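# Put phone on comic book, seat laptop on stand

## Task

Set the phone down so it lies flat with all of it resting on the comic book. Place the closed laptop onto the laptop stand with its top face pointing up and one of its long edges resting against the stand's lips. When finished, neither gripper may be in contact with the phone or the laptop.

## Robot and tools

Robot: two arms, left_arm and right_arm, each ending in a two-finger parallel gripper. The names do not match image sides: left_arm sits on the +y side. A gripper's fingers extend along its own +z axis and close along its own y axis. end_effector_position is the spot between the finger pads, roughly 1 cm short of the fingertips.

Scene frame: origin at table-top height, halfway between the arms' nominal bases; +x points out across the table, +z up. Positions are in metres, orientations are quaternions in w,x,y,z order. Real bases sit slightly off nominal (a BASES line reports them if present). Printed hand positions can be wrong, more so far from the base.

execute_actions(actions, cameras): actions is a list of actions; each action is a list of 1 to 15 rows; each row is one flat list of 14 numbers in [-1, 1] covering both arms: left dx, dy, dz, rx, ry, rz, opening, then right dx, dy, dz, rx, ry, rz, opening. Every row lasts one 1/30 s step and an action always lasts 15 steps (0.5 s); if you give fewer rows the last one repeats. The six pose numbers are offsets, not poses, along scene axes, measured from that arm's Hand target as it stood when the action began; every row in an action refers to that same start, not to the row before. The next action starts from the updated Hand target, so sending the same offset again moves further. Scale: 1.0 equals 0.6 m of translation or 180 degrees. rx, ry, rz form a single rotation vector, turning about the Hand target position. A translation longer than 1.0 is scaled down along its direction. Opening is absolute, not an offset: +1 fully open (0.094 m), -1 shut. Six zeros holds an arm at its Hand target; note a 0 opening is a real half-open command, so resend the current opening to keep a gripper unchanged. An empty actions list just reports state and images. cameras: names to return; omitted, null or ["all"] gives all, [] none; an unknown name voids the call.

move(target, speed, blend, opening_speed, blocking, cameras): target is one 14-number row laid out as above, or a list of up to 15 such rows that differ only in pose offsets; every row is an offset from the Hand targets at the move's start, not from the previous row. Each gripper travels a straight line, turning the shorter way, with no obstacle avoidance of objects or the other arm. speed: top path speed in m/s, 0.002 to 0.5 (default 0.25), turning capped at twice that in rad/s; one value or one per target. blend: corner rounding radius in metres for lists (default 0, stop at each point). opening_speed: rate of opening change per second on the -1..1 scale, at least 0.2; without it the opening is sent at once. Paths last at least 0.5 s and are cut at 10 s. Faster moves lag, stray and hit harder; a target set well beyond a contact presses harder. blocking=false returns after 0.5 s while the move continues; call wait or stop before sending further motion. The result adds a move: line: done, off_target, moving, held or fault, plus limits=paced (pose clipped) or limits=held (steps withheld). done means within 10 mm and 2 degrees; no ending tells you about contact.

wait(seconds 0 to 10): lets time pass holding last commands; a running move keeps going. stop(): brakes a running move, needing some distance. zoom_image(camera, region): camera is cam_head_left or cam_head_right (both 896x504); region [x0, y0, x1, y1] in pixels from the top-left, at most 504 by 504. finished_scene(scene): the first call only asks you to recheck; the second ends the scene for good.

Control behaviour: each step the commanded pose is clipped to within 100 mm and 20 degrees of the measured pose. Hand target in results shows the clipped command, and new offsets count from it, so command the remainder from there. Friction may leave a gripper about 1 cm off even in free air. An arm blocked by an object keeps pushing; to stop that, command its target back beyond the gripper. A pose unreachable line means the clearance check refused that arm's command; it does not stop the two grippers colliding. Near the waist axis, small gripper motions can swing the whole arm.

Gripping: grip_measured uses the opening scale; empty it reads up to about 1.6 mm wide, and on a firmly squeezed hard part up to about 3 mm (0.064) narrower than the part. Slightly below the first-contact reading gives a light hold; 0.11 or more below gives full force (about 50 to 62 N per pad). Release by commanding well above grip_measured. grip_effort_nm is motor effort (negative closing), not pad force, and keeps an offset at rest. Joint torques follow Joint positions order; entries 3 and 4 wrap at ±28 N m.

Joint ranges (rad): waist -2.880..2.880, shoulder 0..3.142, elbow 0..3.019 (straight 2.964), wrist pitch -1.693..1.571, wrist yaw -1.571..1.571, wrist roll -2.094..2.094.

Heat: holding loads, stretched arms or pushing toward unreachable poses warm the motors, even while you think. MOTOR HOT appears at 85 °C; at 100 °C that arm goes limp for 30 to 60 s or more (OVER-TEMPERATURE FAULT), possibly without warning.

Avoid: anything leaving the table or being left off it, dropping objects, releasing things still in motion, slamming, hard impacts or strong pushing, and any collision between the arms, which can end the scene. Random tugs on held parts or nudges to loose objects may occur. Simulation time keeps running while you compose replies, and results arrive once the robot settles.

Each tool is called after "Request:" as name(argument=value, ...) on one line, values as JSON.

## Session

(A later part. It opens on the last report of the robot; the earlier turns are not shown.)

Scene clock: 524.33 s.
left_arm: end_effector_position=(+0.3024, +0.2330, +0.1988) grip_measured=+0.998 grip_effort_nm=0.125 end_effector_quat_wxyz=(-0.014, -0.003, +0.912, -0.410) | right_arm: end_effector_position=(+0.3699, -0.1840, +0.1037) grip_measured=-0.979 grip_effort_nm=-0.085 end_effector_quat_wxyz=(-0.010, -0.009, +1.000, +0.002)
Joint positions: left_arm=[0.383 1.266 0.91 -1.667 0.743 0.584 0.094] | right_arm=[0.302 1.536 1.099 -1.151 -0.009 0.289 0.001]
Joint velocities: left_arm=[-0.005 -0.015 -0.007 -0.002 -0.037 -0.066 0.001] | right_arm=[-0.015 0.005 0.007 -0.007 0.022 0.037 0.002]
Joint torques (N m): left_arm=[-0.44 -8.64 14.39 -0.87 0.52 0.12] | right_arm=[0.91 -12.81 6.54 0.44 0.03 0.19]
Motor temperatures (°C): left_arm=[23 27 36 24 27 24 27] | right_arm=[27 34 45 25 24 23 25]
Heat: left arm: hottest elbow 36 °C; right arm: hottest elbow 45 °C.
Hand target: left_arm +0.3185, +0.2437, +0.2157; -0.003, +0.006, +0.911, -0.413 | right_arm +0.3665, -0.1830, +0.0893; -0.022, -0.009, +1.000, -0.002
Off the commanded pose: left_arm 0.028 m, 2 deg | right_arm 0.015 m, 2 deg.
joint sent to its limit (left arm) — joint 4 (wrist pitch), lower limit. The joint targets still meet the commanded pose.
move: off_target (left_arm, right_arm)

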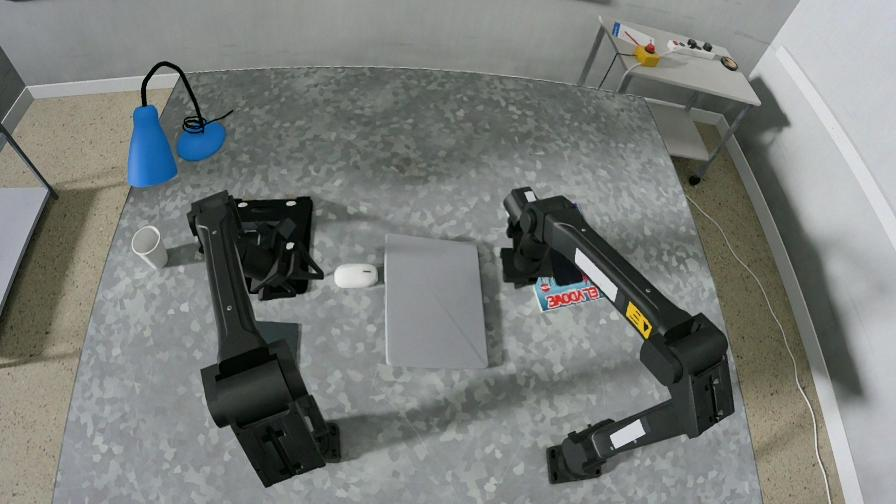

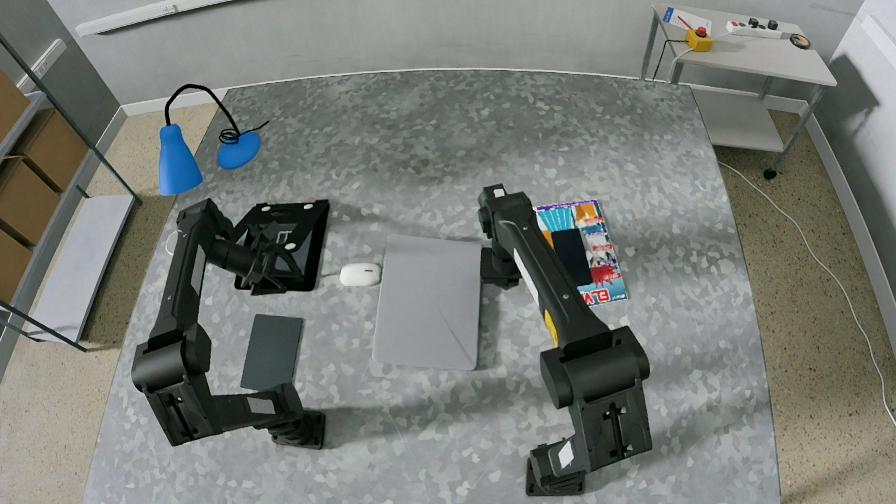

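Request:
zoom_image(camera="cam_head_left", region=[220, 200, 380, 340])

Request:
zoom_image(camera="cam_head_right", region=[190, 180, 350, 320])

Scaled by 3.150.

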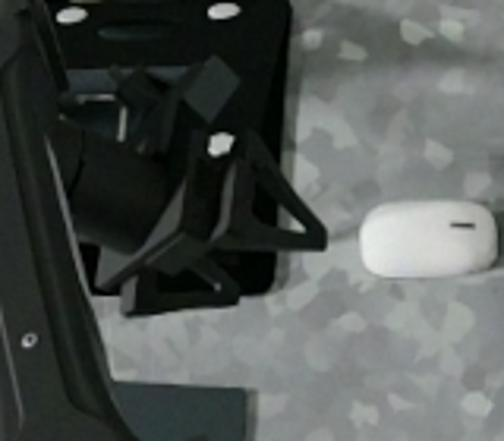

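Scaled by 3.150.

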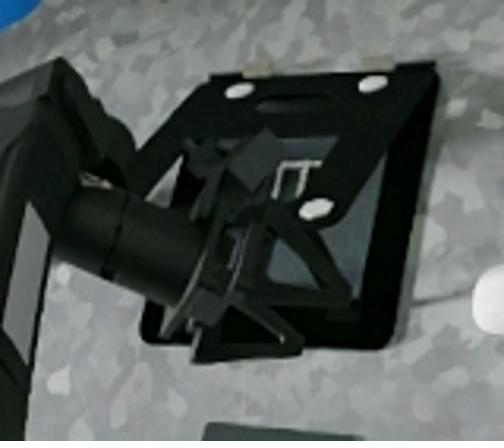

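Request:
move(target=[[0.0275,-0.13,0,0,0,0,1,-0.04,0.0,-0.13,0,0,0,-0.98],[0.0275,-0.13,-0.22,0,0,0,1,-0.06,0,-0.13,0,0,0,-0.98]], speed=0.12)

Request:
zoom_image(camera="cam_head_left", region=[240, 180, 400, 340])

Request:
zoom_image(camera="cam_head_right", region=[240, 180, 400, 340])

Scene clock: 542.23 s.
left_arm: end_effector_position=(+0.3396, +0.1697, +0.0925) grip_measured=+0.998 grip_effort_nm=0.125 end_effector_quat_wxyz=(+0.011, +0.008, +0.911, -0.411) | right_arm: end_effector_position=(+0.3350, -0.1877, +0.0158) grip_measured=-0.979 grip_effort_nm=-0.085 end_effector_quat_wxyz=(-0.021, -0.007, +1.000, -0.002)
Joint positions: left_arm=[0.154 1.397 0.73 -1.088 0.833 0.282 0.094] | right_arm=[0.32 1.602 0.904 -0.914 -0.009 0.312 0.001]
Joint velocities: left_arm=[0.005 -0.005 -0.002 -0.007 -0.007 -0.022 0.001] | right_arm=[0.005 -0.005 -0.017 -0.002 -0.022 0.066 -0.001]
Joint torques (N m): left_arm=[-3.14 -9 7.04 0.58 0.45 -0.06] | right_arm=[1.55 -14.1 5.35 0.43 -0.02 0.22]
Motor temperatures (°C): left_arm=[23 27 36 24 27 24 27] | right_arm=[27 34 44 25 24 23 25]
Heat: left arm: hottest elbow 36 °C; right arm: hottest elbow 44 °C.
Hand target: left_arm +0.3352, +0.1643, +0.0851; -0.002, +0.006, +0.911, -0.413 | right_arm +0.3298, -0.1839, +0.0115; -0.023, -0.009, +1.000, -0.002
Off the commanded pose: left_arm 0.011 m, 2 deg | right_arm 0.008 m, 0 deg.
move: off_target (left_arm)

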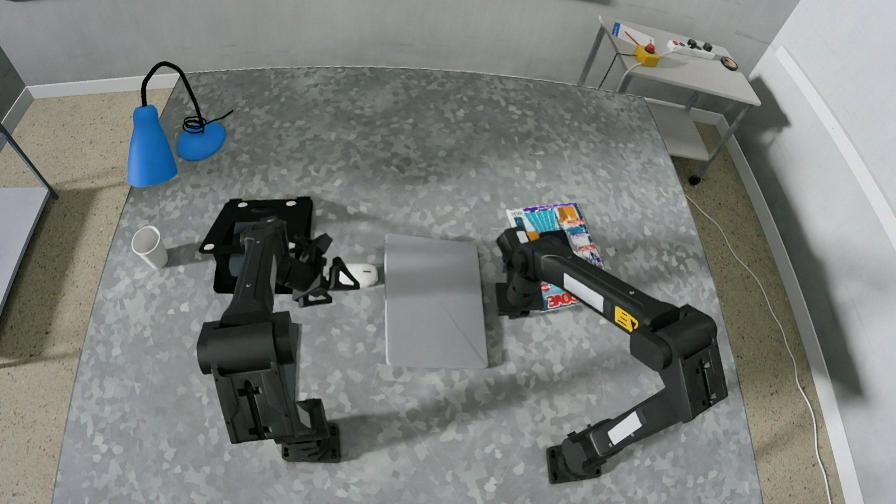

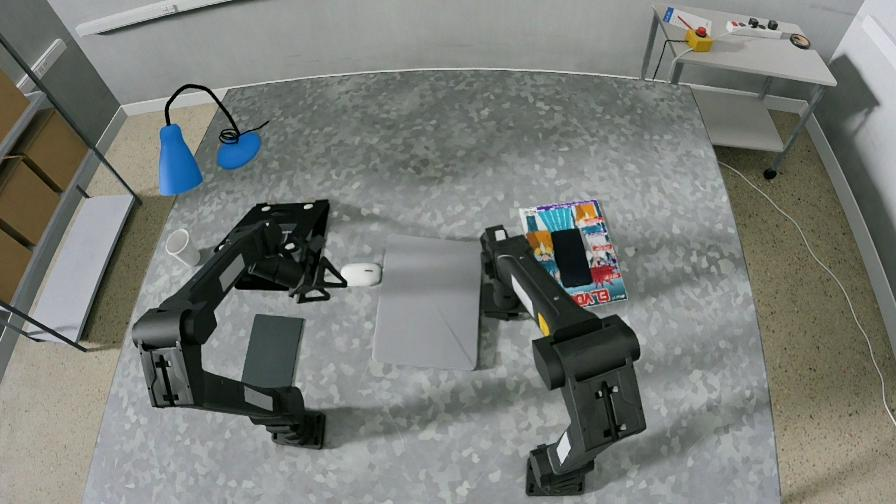

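Scaled by 3.150.

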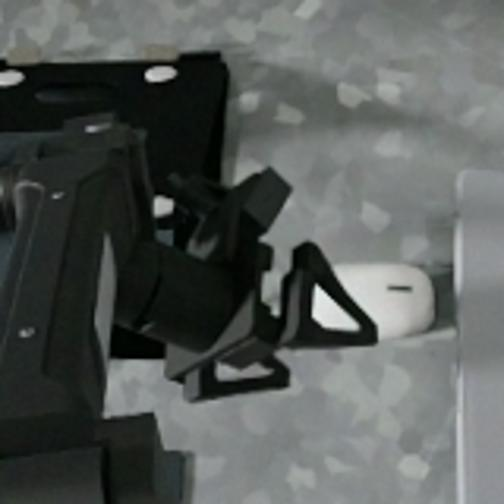

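Scaled by 3.150.

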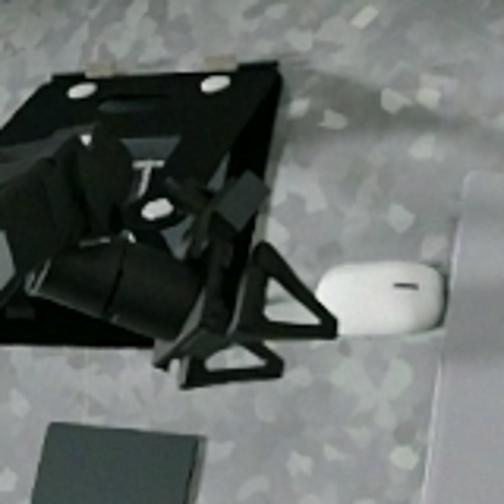

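Request:
move(target=[[-0.03,-0.08,-0.03,0,0,0,1,0,0.04,0,0,0,0,-0.98],[-0.03,-0.1,-0.078,0,0,0,1,0,0.08,-0.012,0,0,0,-0.98]], speed=0.1)

Request:
zoom_image(camera="cam_head_left", region=[300, 230, 520, 370])

Request:
zoom_image(camera="cam_head_right", region=[290, 230, 510, 370])

Scene clock: 551.33 s.
left_arm: end_effector_position=(+0.3222, +0.1083, +0.0450) grip_measured=+0.998 grip_effort_nm=0.125 end_effector_quat_wxyz=(+0.008, +0.005, +0.911, -0.413) | right_arm: end_effector_position=(+0.3202, -0.1482, +0.0108) grip_measured=-0.979 grip_effort_nm=-0.071 end_effector_quat_wxyz=(-0.023, -0.005, +1.000, -0.004)
Joint positions: left_arm=[-0.044 1.412 0.577 -0.703 0.851 -0.02 0.094] | right_arm=[0.429 1.616 0.905 -0.905 -0.012 0.423 0.001]
Joint velocities: left_arm=[0.005 -0.005 0.007 0.012 -0.007 0.037 0] | right_arm=[-0.005 -0.015 0.007 -0.002 0.007 -0.022 0]
Joint torques (N m): left_arm=[-2.2 -8.7 6.35 0.87 0.44 -0.01] | right_arm=[1.67 -10.87 8.51 0.47 -0.08 0.2]
Motor temperatures (°C): left_arm=[23 27 35 24 27 24 27] | right_arm=[27 34 43 25 24 23 25]
Heat: left arm: hottest elbow 35 °C; right arm: hottest elbow 43 °C.
Hand target: left_arm +0.3171, +0.1041, +0.0393; -0.001, +0.006, +0.911, -0.413 | right_arm +0.3301, -0.1360, +0.0035; -0.023, -0.010, +1.000, -0.002
Off the commanded pose: left_arm 0.009 m, 1 deg | right_arm 0.017 m, 1 deg.
move: off_target (right_arm)

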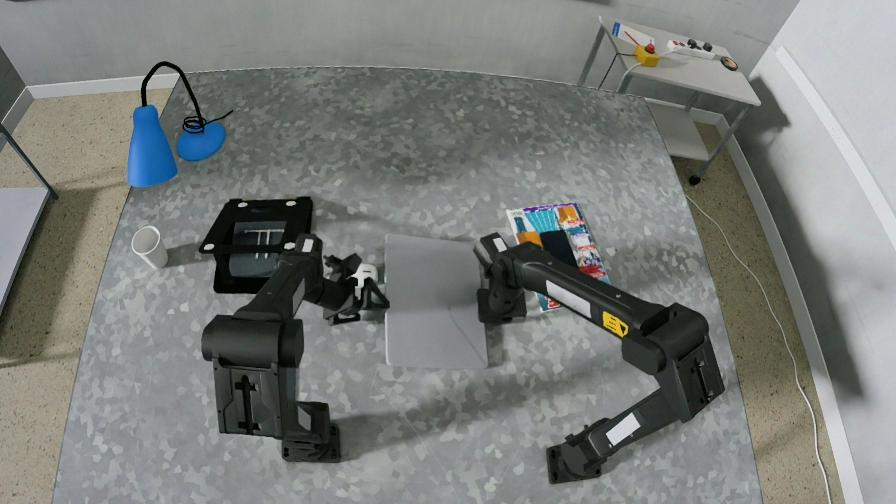

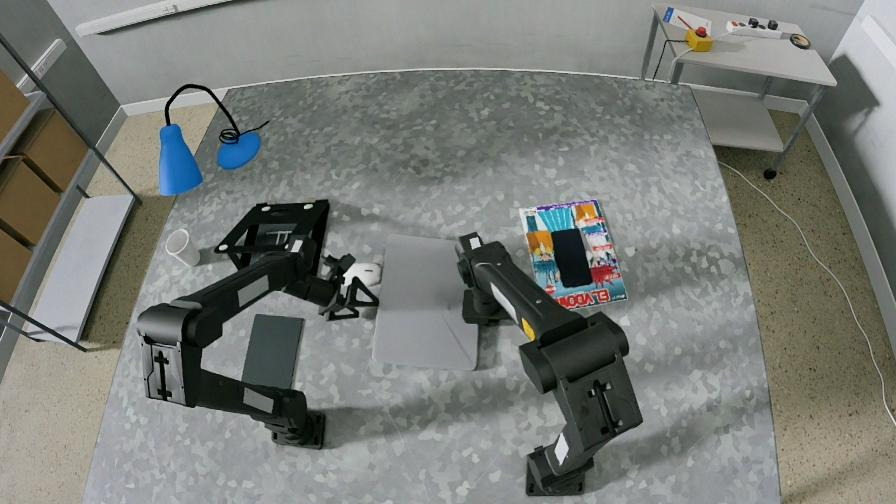

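Scaled by 2.291.

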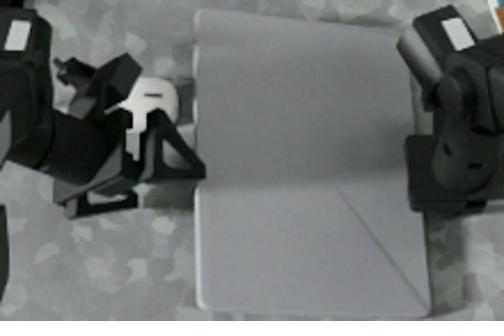

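Scaled by 2.291.

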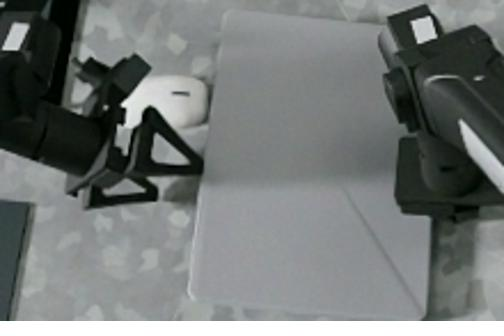

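Request:
move(target=[0.0,-0.085,-0.006,0,0,0,1,0.012,0.05,-0.0,0,0,0,-0.98], speed=0.07)

Request:
zoom_image(camera="cam_head_left", region=[300, 230, 520, 370])

Request:
zoom_image(camera="cam_head_right", region=[290, 230, 510, 370])

Scene clock: 557.30 s.
left_arm: end_effector_position=(+0.3265, +0.0570, +0.0436) grip_measured=+0.998 grip_effort_nm=0.129 end_effector_quat_wxyz=(+0.007, +0.001, +0.908, -0.418) | right_arm: end_effector_position=(+0.3268, -0.1256, +0.0110) grip_measured=-0.979 grip_effort_nm=-0.056 end_effector_quat_wxyz=(-0.021, -0.002, +1.000, -0.007)
Joint positions: left_arm=[-0.214 1.412 0.559 -0.489 0.839 -0.286 0.094] | right_arm=[0.475 1.65 0.951 -0.915 -0.007 0.476 0.001]
Joint velocities: left_arm=[-0.024 -0.005 -0.012 -0.002 0.007 0.066 0] | right_arm=[0.015 0.005 0.002 -0.007 -0.022 0.007 0]
Joint torques (N m): left_arm=[-3.19 -9.23 5.52 1.14 0.11 0.01] | right_arm=[2.37 -10.81 9.5 0.31 -0.35 0.25]
Motor temperatures (°C): left_arm=[23 27 35 24 27 23 27] | right_arm=[27 34 43 25 24 23 25]
Heat: left arm: hottest elbow 35 °C; right arm: hottest elbow 43 °C.
Hand target: left_arm +0.3171, +0.0532, +0.0364; +0.000, +0.005, +0.911, -0.413 | right_arm +0.3375, -0.1059, +0.0030; -0.024, -0.010, +1.000, -0.002
Off the commanded pose: left_arm 0.013 m, 1 deg | right_arm 0.023 m, 1 deg.
move: off_target (left_arm, right_arm)

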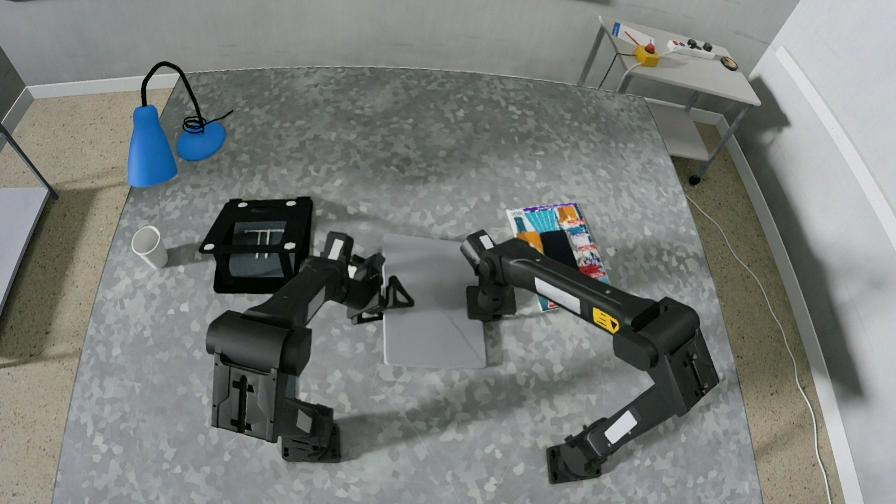

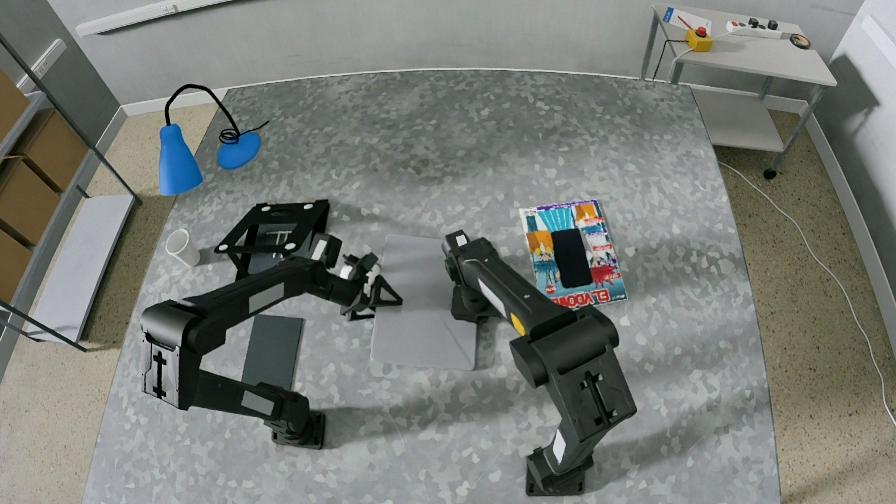

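Scaled by 2.291.

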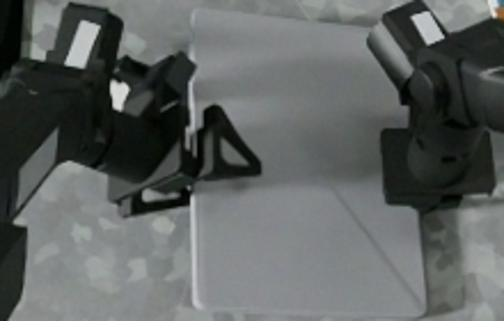

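Scaled by 2.291.

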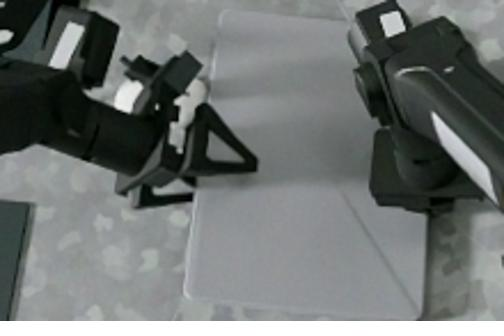

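Request:
move(target=[0.0,-0.1,-0.0,0,0,0,1,0.0,0.1,-0.0,0,0,0,-0.98], speed=0.05)

Request:
zoom_image(camera="cam_head_left", region=[300, 230, 520, 370])

Request:
zoom_image(camera="cam_head_right", region=[290, 230, 510, 370])

Scene clock: 562.30 s.
left_arm: end_effector_position=(+0.3307, +0.0257, +0.0437) grip_measured=+0.999 grip_effort_nm=0.090 end_effector_quat_wxyz=(+0.018, -0.027, +0.914, -0.405) | right_arm: end_effector_position=(+0.3280, -0.1025, +0.0111) grip_measured=-0.979 grip_effort_nm=-0.051 end_effector_quat_wxyz=(-0.029, +0.016, +0.999, -0.034)
Joint positions: left_arm=[-0.329 1.396 0.545 -0.336 0.761 -0.515 0.094] | right_arm=[0.537 1.7 1.016 -0.972 0.026 0.575 0.001]
Joint velocities: left_arm=[-0.015 -0.015 -0.007 -0.012 0.007 -0.081 0] | right_arm=[-0.005 -0.005 -0.002 0.002 -0.007 -0.095 -0.001]
Joint torques (N m): left_arm=[-8.18 -6.36 7.41 2.76 0.88 -0.25] | right_arm=[5.89 -10.81 11.14 1.05 -1.68 0.38]
Motor temperatures (°C): left_arm=[23 27 34 24 27 23 27] | right_arm=[27 34 43 25 24 23 25]
Heat: left arm: hottest elbow 34 °C; right arm: hottest elbow 43 °C.
Hand target: left_arm +0.3169, -0.0067, +0.0372; +0.001, +0.005, +0.910, -0.414 | right_arm +0.3378, -0.0460, +0.0019; -0.024, -0.009, +1.000, -0.003
Off the commanded pose: left_arm 0.036 m, 4 deg | right_arm 0.058 m, 5 deg.
move: off_target (left_arm, right_arm)

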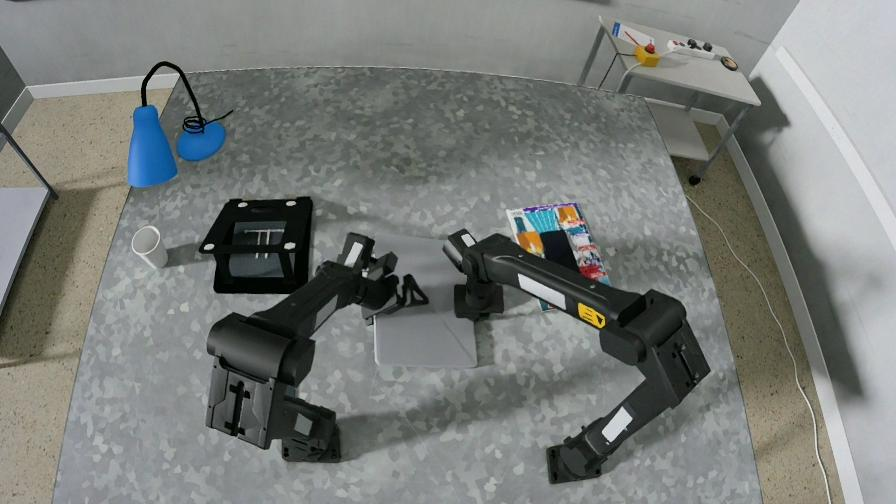

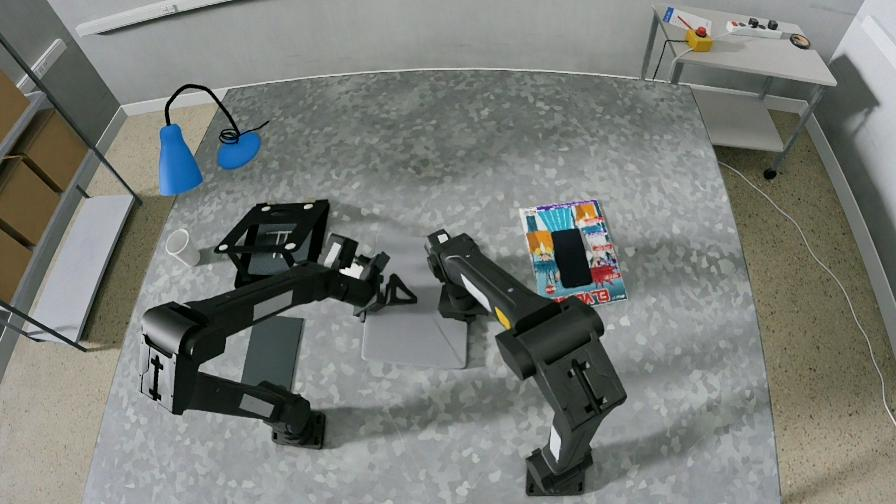

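Scaled by 2.291.

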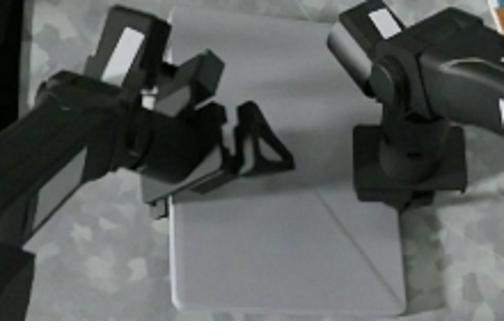

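Scaled by 2.291.

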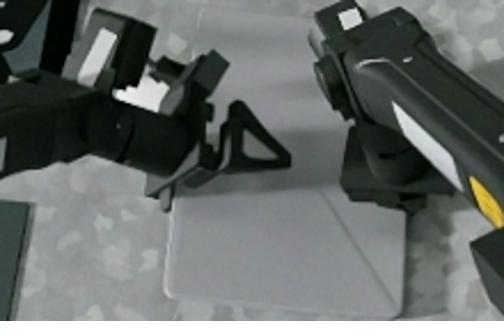

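Request:
zoom_image(camera="cam_head_left", region=[340, 280, 420, 380])

Request:
zoom_image(camera="cam_head_right", region=[340, 280, 420, 380])

Request:
zoom_image(camera="cam_head_left", region=[420, 280, 500, 380])

Scaled by 5.040.

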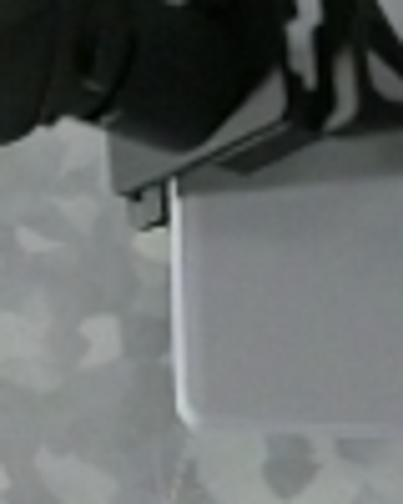

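Scaled by 5.040.

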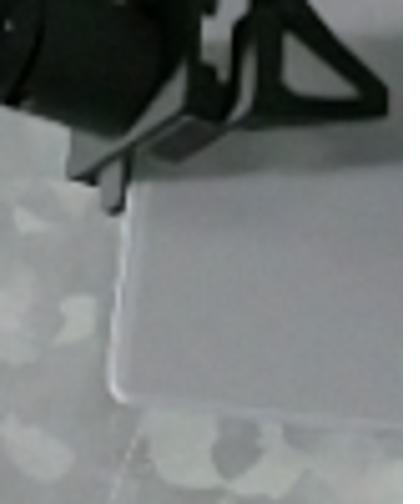

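Scaled by 5.040.

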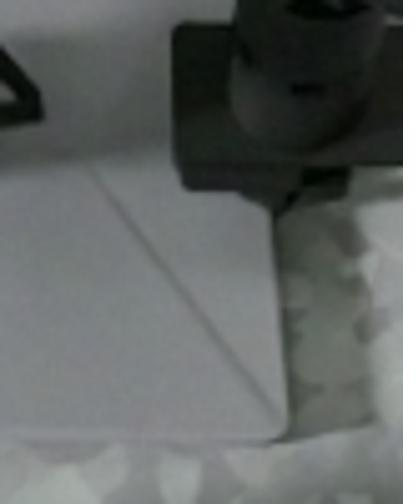

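Request:
move(target=[0.0,0.025,0.07,-0.122,0,0,1,0.0,0.0,-0.0,0,0,0,-0.98], speed=0.05)

Request:
zoom_image(camera="cam_head_left", region=[320, 230, 500, 390])

Request:
zoom_image(camera="cam_head_right", region=[310, 230, 490, 390])

Scene clock: 585.13 s.
left_arm: end_effector_position=(+0.3248, +0.0241, +0.0687) grip_measured=+1.000 grip_effort_nm=0.037 end_effector_quat_wxyz=(+0.015, -0.016, +0.828, -0.561) | right_arm: end_effector_position=(+0.3278, -0.1025, +0.0112) grip_measured=-0.979 grip_effort_nm=-0.051 end_effector_quat_wxyz=(-0.029, +0.016, +0.999, -0.034)
Joint positions: left_arm=[-0.231 1.447 0.458 -0.031 1.121 -0.591 0.094] | right_arm=[0.538 1.7 1.017 -0.973 0.027 0.576 0.001]
Joint velocities: left_arm=[-0.015 -0.005 -0.012 0.017 0.007 -0.022 0] | right_arm=[-0.015 -0.015 -0.012 -0.012 -0.081 -0.022 0]
Joint torques (N m): left_arm=[-4.31 -9.93 6.75 2.07 2.14 -0.24] | right_arm=[5.89 -10.87 11.15 1.17 -1.71 0.35]
Motor temperatures (°C): left_arm=[23 27 33 24 29 24 27] | right_arm=[27 34 43 25 28 23 25]
Heat: left arm: hottest elbow 33 °C; right arm: hottest elbow 43 °C.
Hand target: left_arm +0.3165, +0.0080, +0.0792; +0.000, +0.004, +0.815, -0.580 | right_arm +0.3378, -0.0458, +0.0020; -0.024, -0.010, +1.000, -0.002
Off the commanded pose: left_arm 0.021 m, 4 deg | right_arm 0.058 m, 5 deg.
move: off_target (left_arm, right_arm)

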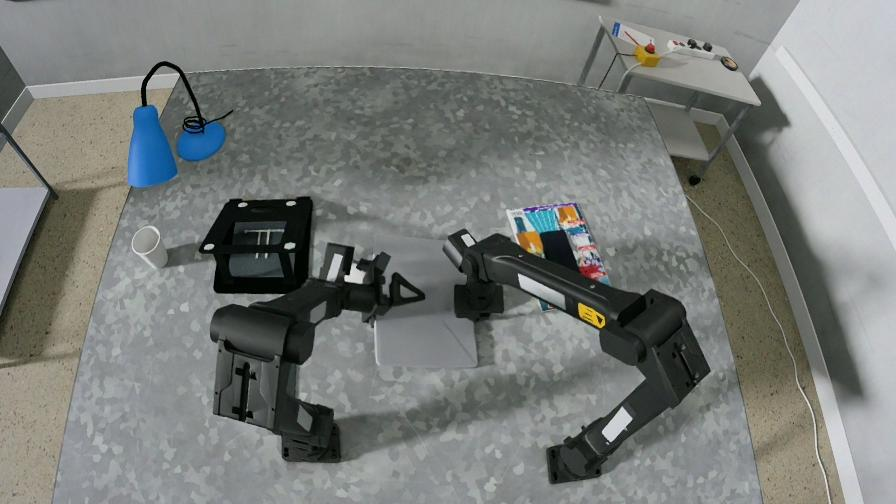

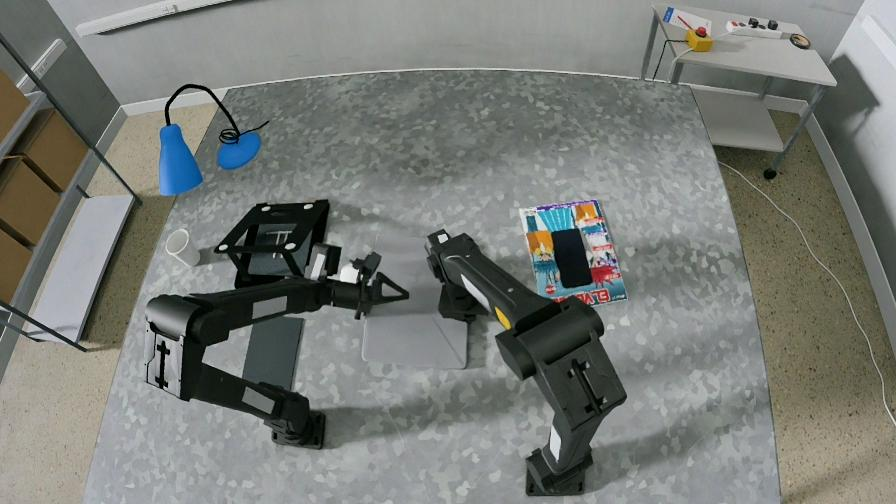

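Scaled by 2.800.

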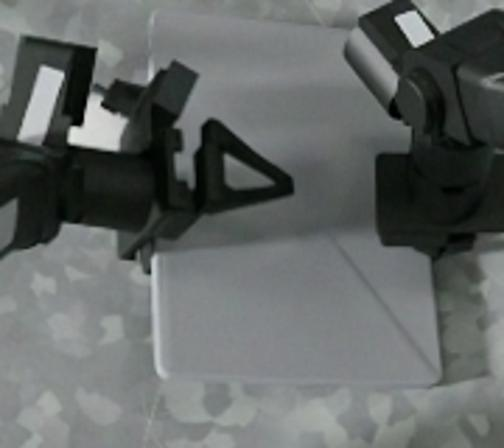

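Scaled by 2.800.

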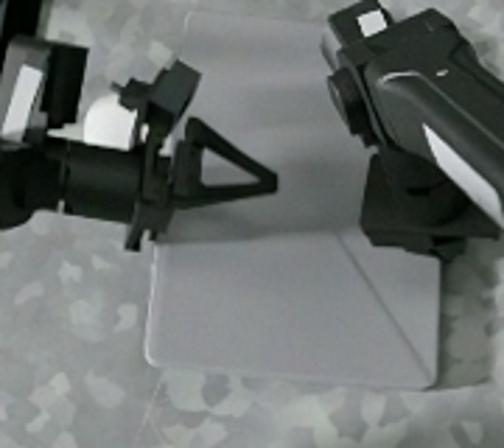

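Request:
move(target=[0.0,0.0,0.0,0,0,0,-0.9,0.0,0.0,-0.0,0,0,0,-0.98], opening_speed=0.4)

Request:
zoom_image(camera="cam_head_left", region=[320, 230, 500, 390])

Request:
zoom_image(camera="cam_head_right", region=[310, 230, 490, 390])

Scene clock: 596.83 s.
left_arm: end_effector_position=(+0.3199, +0.0280, +0.0647) grip_measured=-0.470 grip_effort_nm=-0.989 end_effector_quat_wxyz=(+0.074, +0.075, +0.825, -0.554) | right_arm: end_effector_position=(+0.3278, -0.1041, +0.0112) grip_measured=-0.979 grip_effort_nm=-0.042 end_effector_quat_wxyz=(-0.029, +0.016, +0.999, -0.038)
Joint positions: left_arm=[-0.222 1.448 0.447 -0.046 1.124 -0.346 0.025] | right_arm=[0.538 1.7 1.017 -0.976 0.035 0.577 0.001]
Joint velocities: left_arm=[0.005 -0.005 -0.012 -0.012 0.007 0.11 -0.002] | right_arm=[-0.005 -0.005 -0.002 0.012 0.007 -0.037 0]
Joint torques (N m): left_arm=[-5.36 -9.52 10.21 -0.68 2.22 -1.94] | right_arm=[5.89 -11.05 11.1 1.24 -1.98 0.34]
Motor temperatures (°C): left_arm=[23 27 33 24 32 24 27] | right_arm=[27 34 43 25 30 23 25]
Heat: left arm: hottest elbow 33 °C; right arm: hottest elbow 43 °C.
Hand target: left_arm +0.3166, +0.0080, +0.0790; +0.000, +0.005, +0.815, -0.580 | right_arm +0.3377, -0.0458, +0.0020; -0.024, -0.010, +1.000, -0.002
Off the commanded pose: left_arm 0.025 m, 12 deg | right_arm 0.060 m, 5 deg.
move: off_target (left_arm, right_arm)

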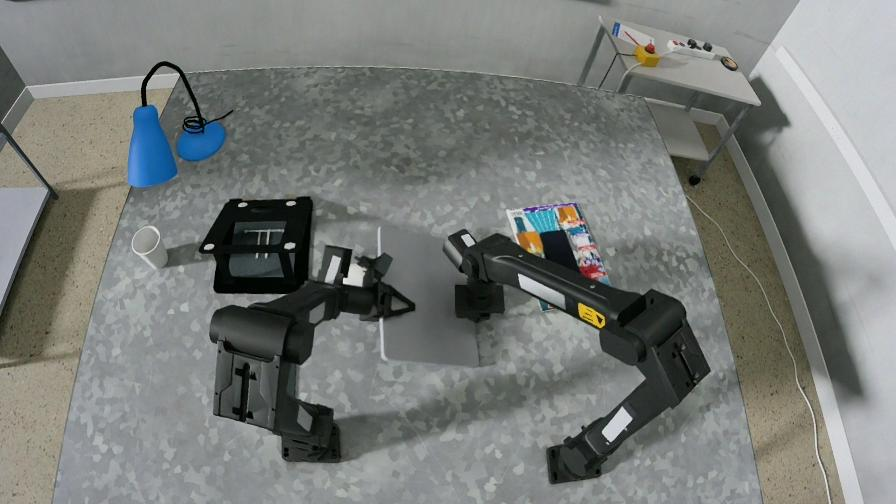

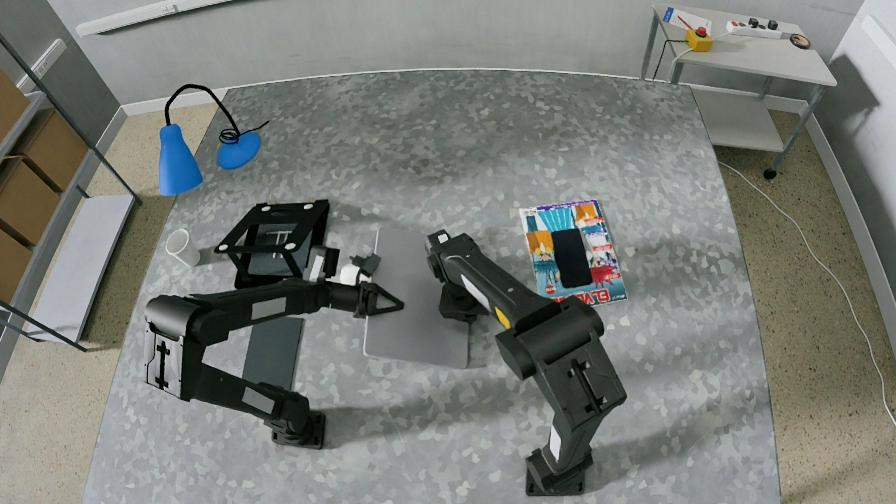

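Scaled by 2.800.

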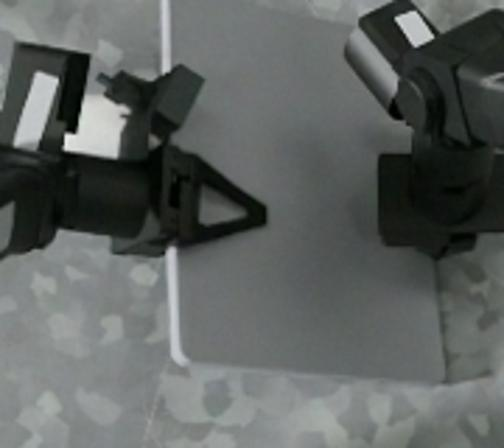

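Scaled by 2.800.

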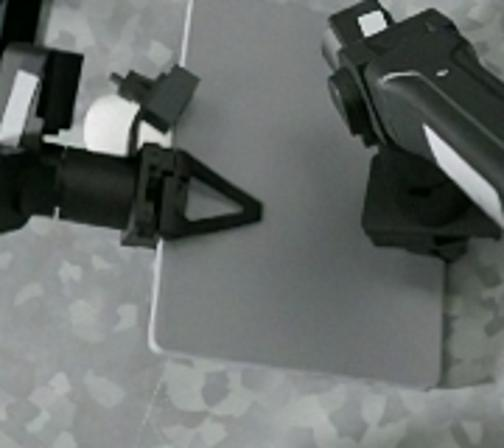

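Request:
move(target=[[0,0,0.0,0,0,0,-0.9,0.0,-0.10,0.0,0,0,0,-0.98],[0,0,0.02,0,0,0,-0.9,0.0,-0.25,0.0,0,0,0,-0.98],[0,0,0.06,0,0,0,-0.9,0.0,-0.27,0.25,0,0,0,-0.98]], speed=0.1)

Request:
zoom_image(camera="cam_head_left", region=[320, 200, 500, 390])

Request:
zoom_image(camera="cam_head_right", region=[310, 200, 490, 390])

Scene clock: 608.03 s.
left_arm: end_effector_position=(+0.3109, +0.0196, +0.0899) grip_measured=-0.474 grip_effort_nm=-1.009 end_effector_quat_wxyz=(+0.016, +0.013, +0.824, -0.566) | right_arm: end_effector_position=(+0.3171, -0.2063, +0.1305) grip_measured=-0.979 grip_effort_nm=-0.046 end_effector_quat_wxyz=(-0.051, -0.012, +0.999, -0.010)
Joint positions: left_arm=[-0.25 1.36 0.457 -0.127 1.139 -0.54 0.025] | right_arm=[0.287 1.418 1.043 -1.299 -0.01 0.268 0.001]
Joint velocities: left_arm=[-0.005 0.005 -0.022 -0.012 -0.007 0.007 -0.001] | right_arm=[-0.005 -0.034 -0.012 -0.012 0.037 -0.095 0.001]
Joint torques (N m): left_arm=[-3.31 -11.63 10.89 -0.02 1.44 -0.73] | right_arm=[-0.38 -13.68 11.56 -0.36 0.11 0.1]
Motor temperatures (°C): left_arm=[23 27 34 24 33 26 27] | right_arm=[27 34 43 25 30 23 25]
Heat: left arm: hottest elbow 34 °C; right arm: hottest elbow 43 °C.
Hand target: left_arm +0.3165, +0.0081, +0.1148; +0.000, +0.004, +0.815, -0.580 | right_arm +0.3373, -0.2057, +0.1546; -0.022, -0.010, +1.000, -0.002
Off the commanded pose: left_arm 0.028 m, 3 deg | right_arm 0.030 m, 3 deg.
move: off_target (left_arm, right_arm)

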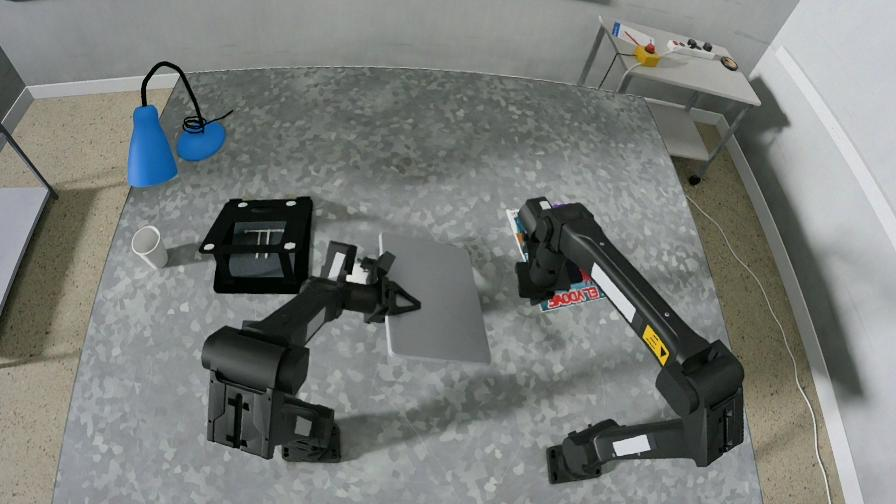

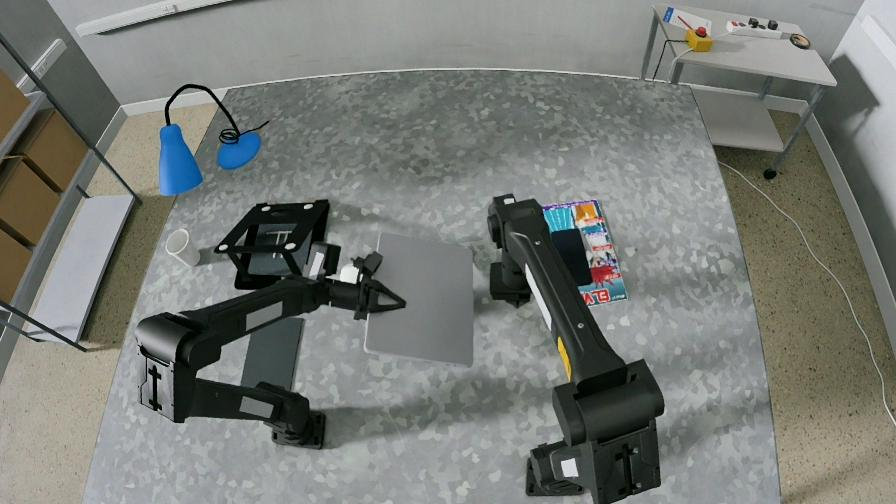

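Scaled by 2.653.

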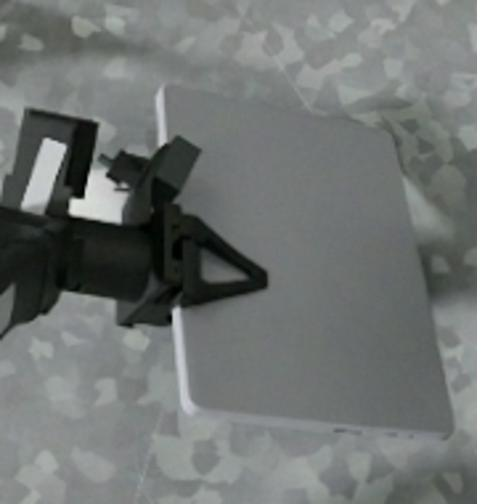

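Scaled by 2.653.

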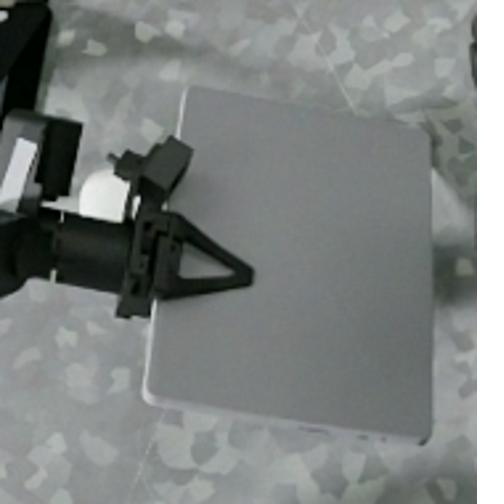

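Request:
execute_actions(actions=[])

Scene clock: 618.80 s.
left_arm: end_effector_position=(+0.3109, +0.0196, +0.0899) grip_measured=-0.474 grip_effort_nm=-1.009 end_effector_quat_wxyz=(+0.016, +0.013, +0.824, -0.566) | right_arm: end_effector_position=(+0.3170, -0.2064, +0.1305) grip_measured=-0.979 grip_effort_nm=-0.051 end_effector_quat_wxyz=(-0.051, -0.012, +0.999, -0.010)
Joint positions: left_arm=[-0.25 1.36 0.457 -0.127 1.139 -0.54 0.025] | right_arm=[0.287 1.418 1.043 -1.299 -0.01 0.267 0.001]
Joint velocities: left_arm=[0.005 -0.005 -0.017 0.022 0.051 -0.037 0] | right_arm=[0.005 -0.005 -0.017 0.017 0.051 0.007 -0.001]
Joint torques (N m): left_arm=[-3.37 -11.22 10.76 0.09 1.44 -0.76] | right_arm=[-0.38 -13.8 11.59 -0.35 0.11 0.09]
Motor temperatures (°C): left_arm=[23 27 35 24 33 25 28] | right_arm=[27 34 46 25 28 23 25]
Heat: left arm: hottest elbow 35 °C; right arm: hottest elbow 46 °C.
Hand target: left_arm +0.3165, +0.0081, +0.1148; +0.000, +0.004, +0.815, -0.580 | right_arm +0.3373, -0.2057, +0.1546; -0.022, -0.010, +1.000, -0.002
Tool commands: left_gripper/opening=-0.9 right_gripper/opening=-0.98
Off the commanded pose: left_arm 0.028 m, 3 deg | right_arm 0.030 m, 3 deg.

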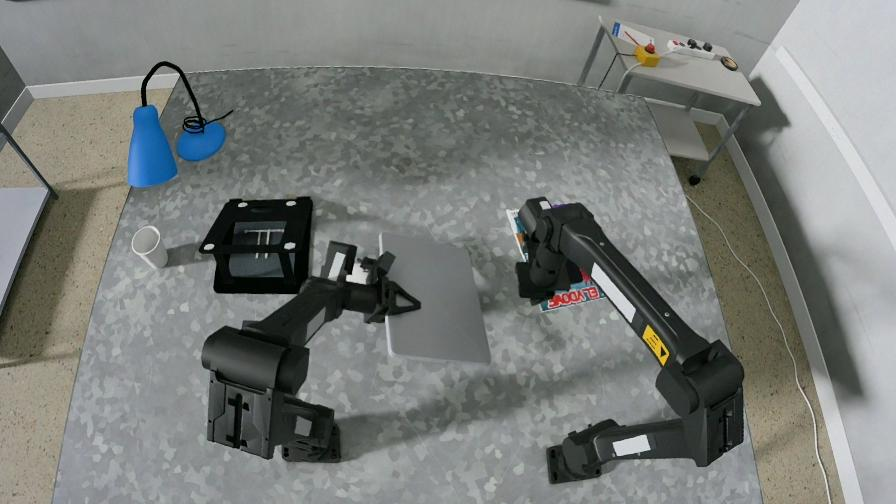

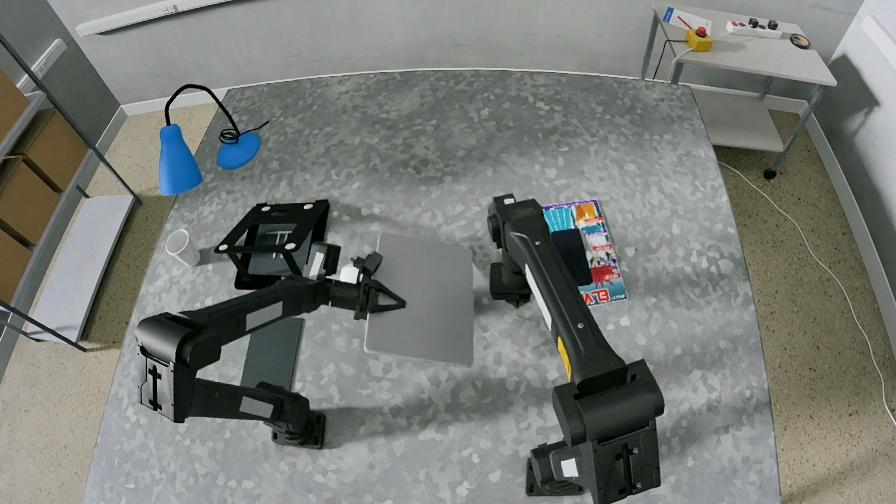

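Request:
move(target=[[0,0,0,0,0,0,-0.9,0,0,0.2,0,0,0,-0.98],[0,0,0,0,0,0,-0.9,0.06,-0.42,0.22,0,0,0,-0.98]], speed=0.25, blend=0.04)

Request:
zoom_image(camera="cam_head_left", region=[180, 170, 350, 310])

Request:
zoom_image(camera="cam_head_right", region=[180, 170, 350, 310])

Scene clock: 624.40 s.
left_arm: end_effector_position=(+0.3105, +0.0197, +0.0900) grip_measured=-0.474 grip_effort_nm=-1.004 end_effector_quat_wxyz=(+0.015, +0.013, +0.824, -0.566) | right_arm: end_effector_position=(+0.3580, -0.4515, +0.2753) grip_measured=-0.979 grip_effort_nm=-0.046 end_effector_quat_wxyz=(-0.032, -0.008, +0.999, +0.001)
Joint positions: left_arm=[-0.25 1.358 0.457 -0.131 1.139 -0.54 0.025] | right_arm=[-0.343 1.451 1.467 -1.648 0.02 -0.354 0.001]
Joint velocities: left_arm=[-0.024 -0.005 0.002 -0.017 -0.081 -0.066 0] | right_arm=[0.005 0.005 0.002 0.012 0.007 -0.007 0]
Joint torques (N m): left_arm=[-3.19 -11.63 10.97 -0.01 1.46 -0.72] | right_arm=[0.15 -12.63 12.82 -0.28 -0.06 0.08]
Motor temperatures (°C): left_arm=[23 27 35 24 33 25 28] | right_arm=[27 34 47 25 27 23 25]
Heat: left arm: hottest elbow 35 °C; right arm: hottest elbow 47 °C.
Hand target: left_arm +0.3165, +0.0081, +0.1148; +0.000, +0.004, +0.815, -0.580 | right_arm +0.3727, -0.4586, +0.2896; -0.018, -0.010, +1.000, -0.003
Off the commanded pose: left_arm 0.028 m, 3 deg | right_arm 0.020 m, 1 deg.
move: off_target (left_arm, right_arm)

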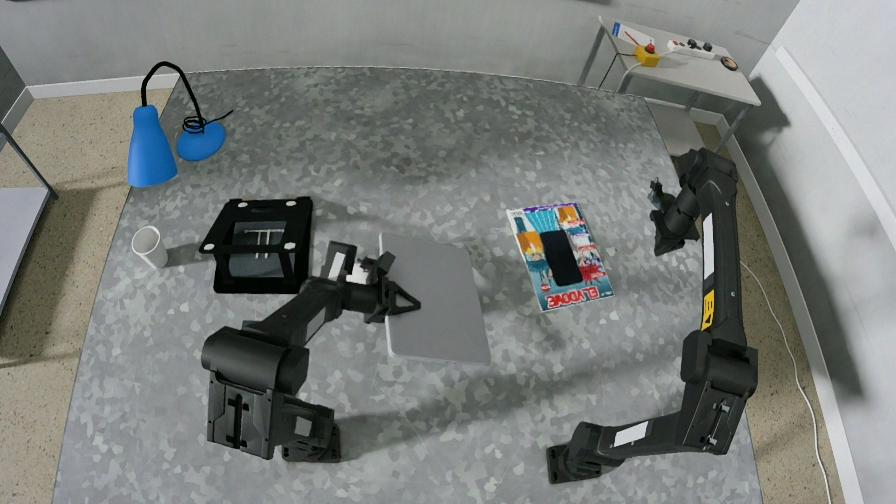

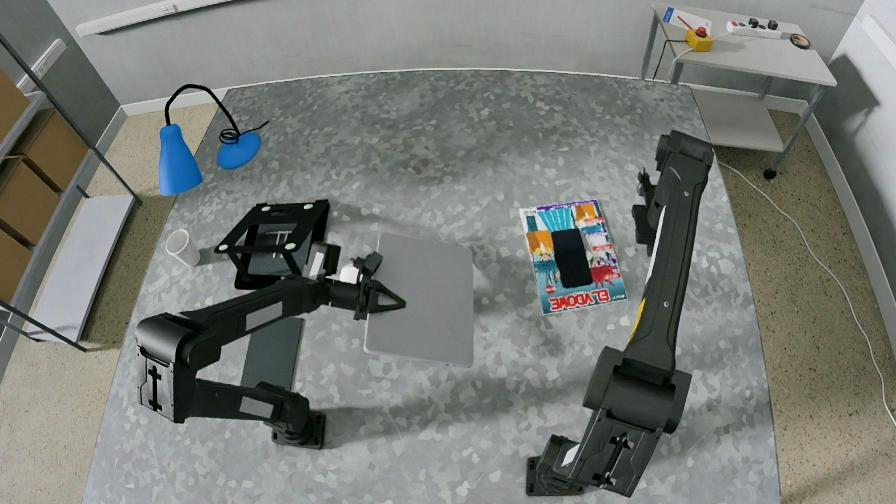

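Scaled by 2.965.

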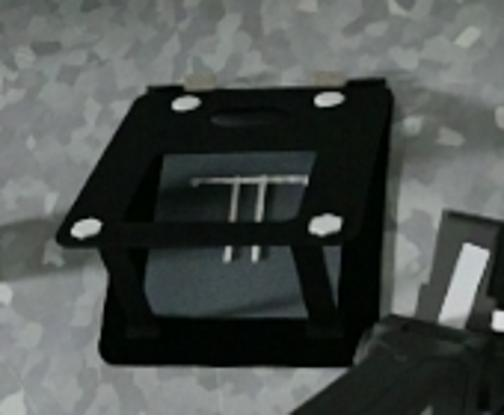

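Scaled by 2.965.

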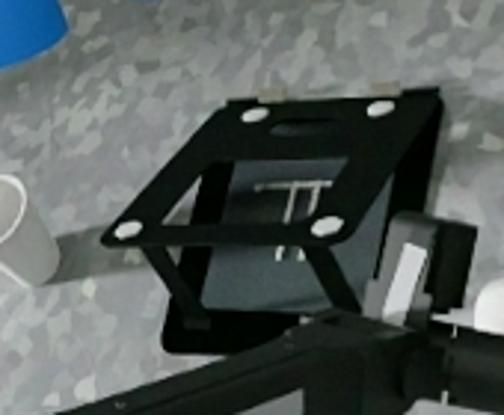

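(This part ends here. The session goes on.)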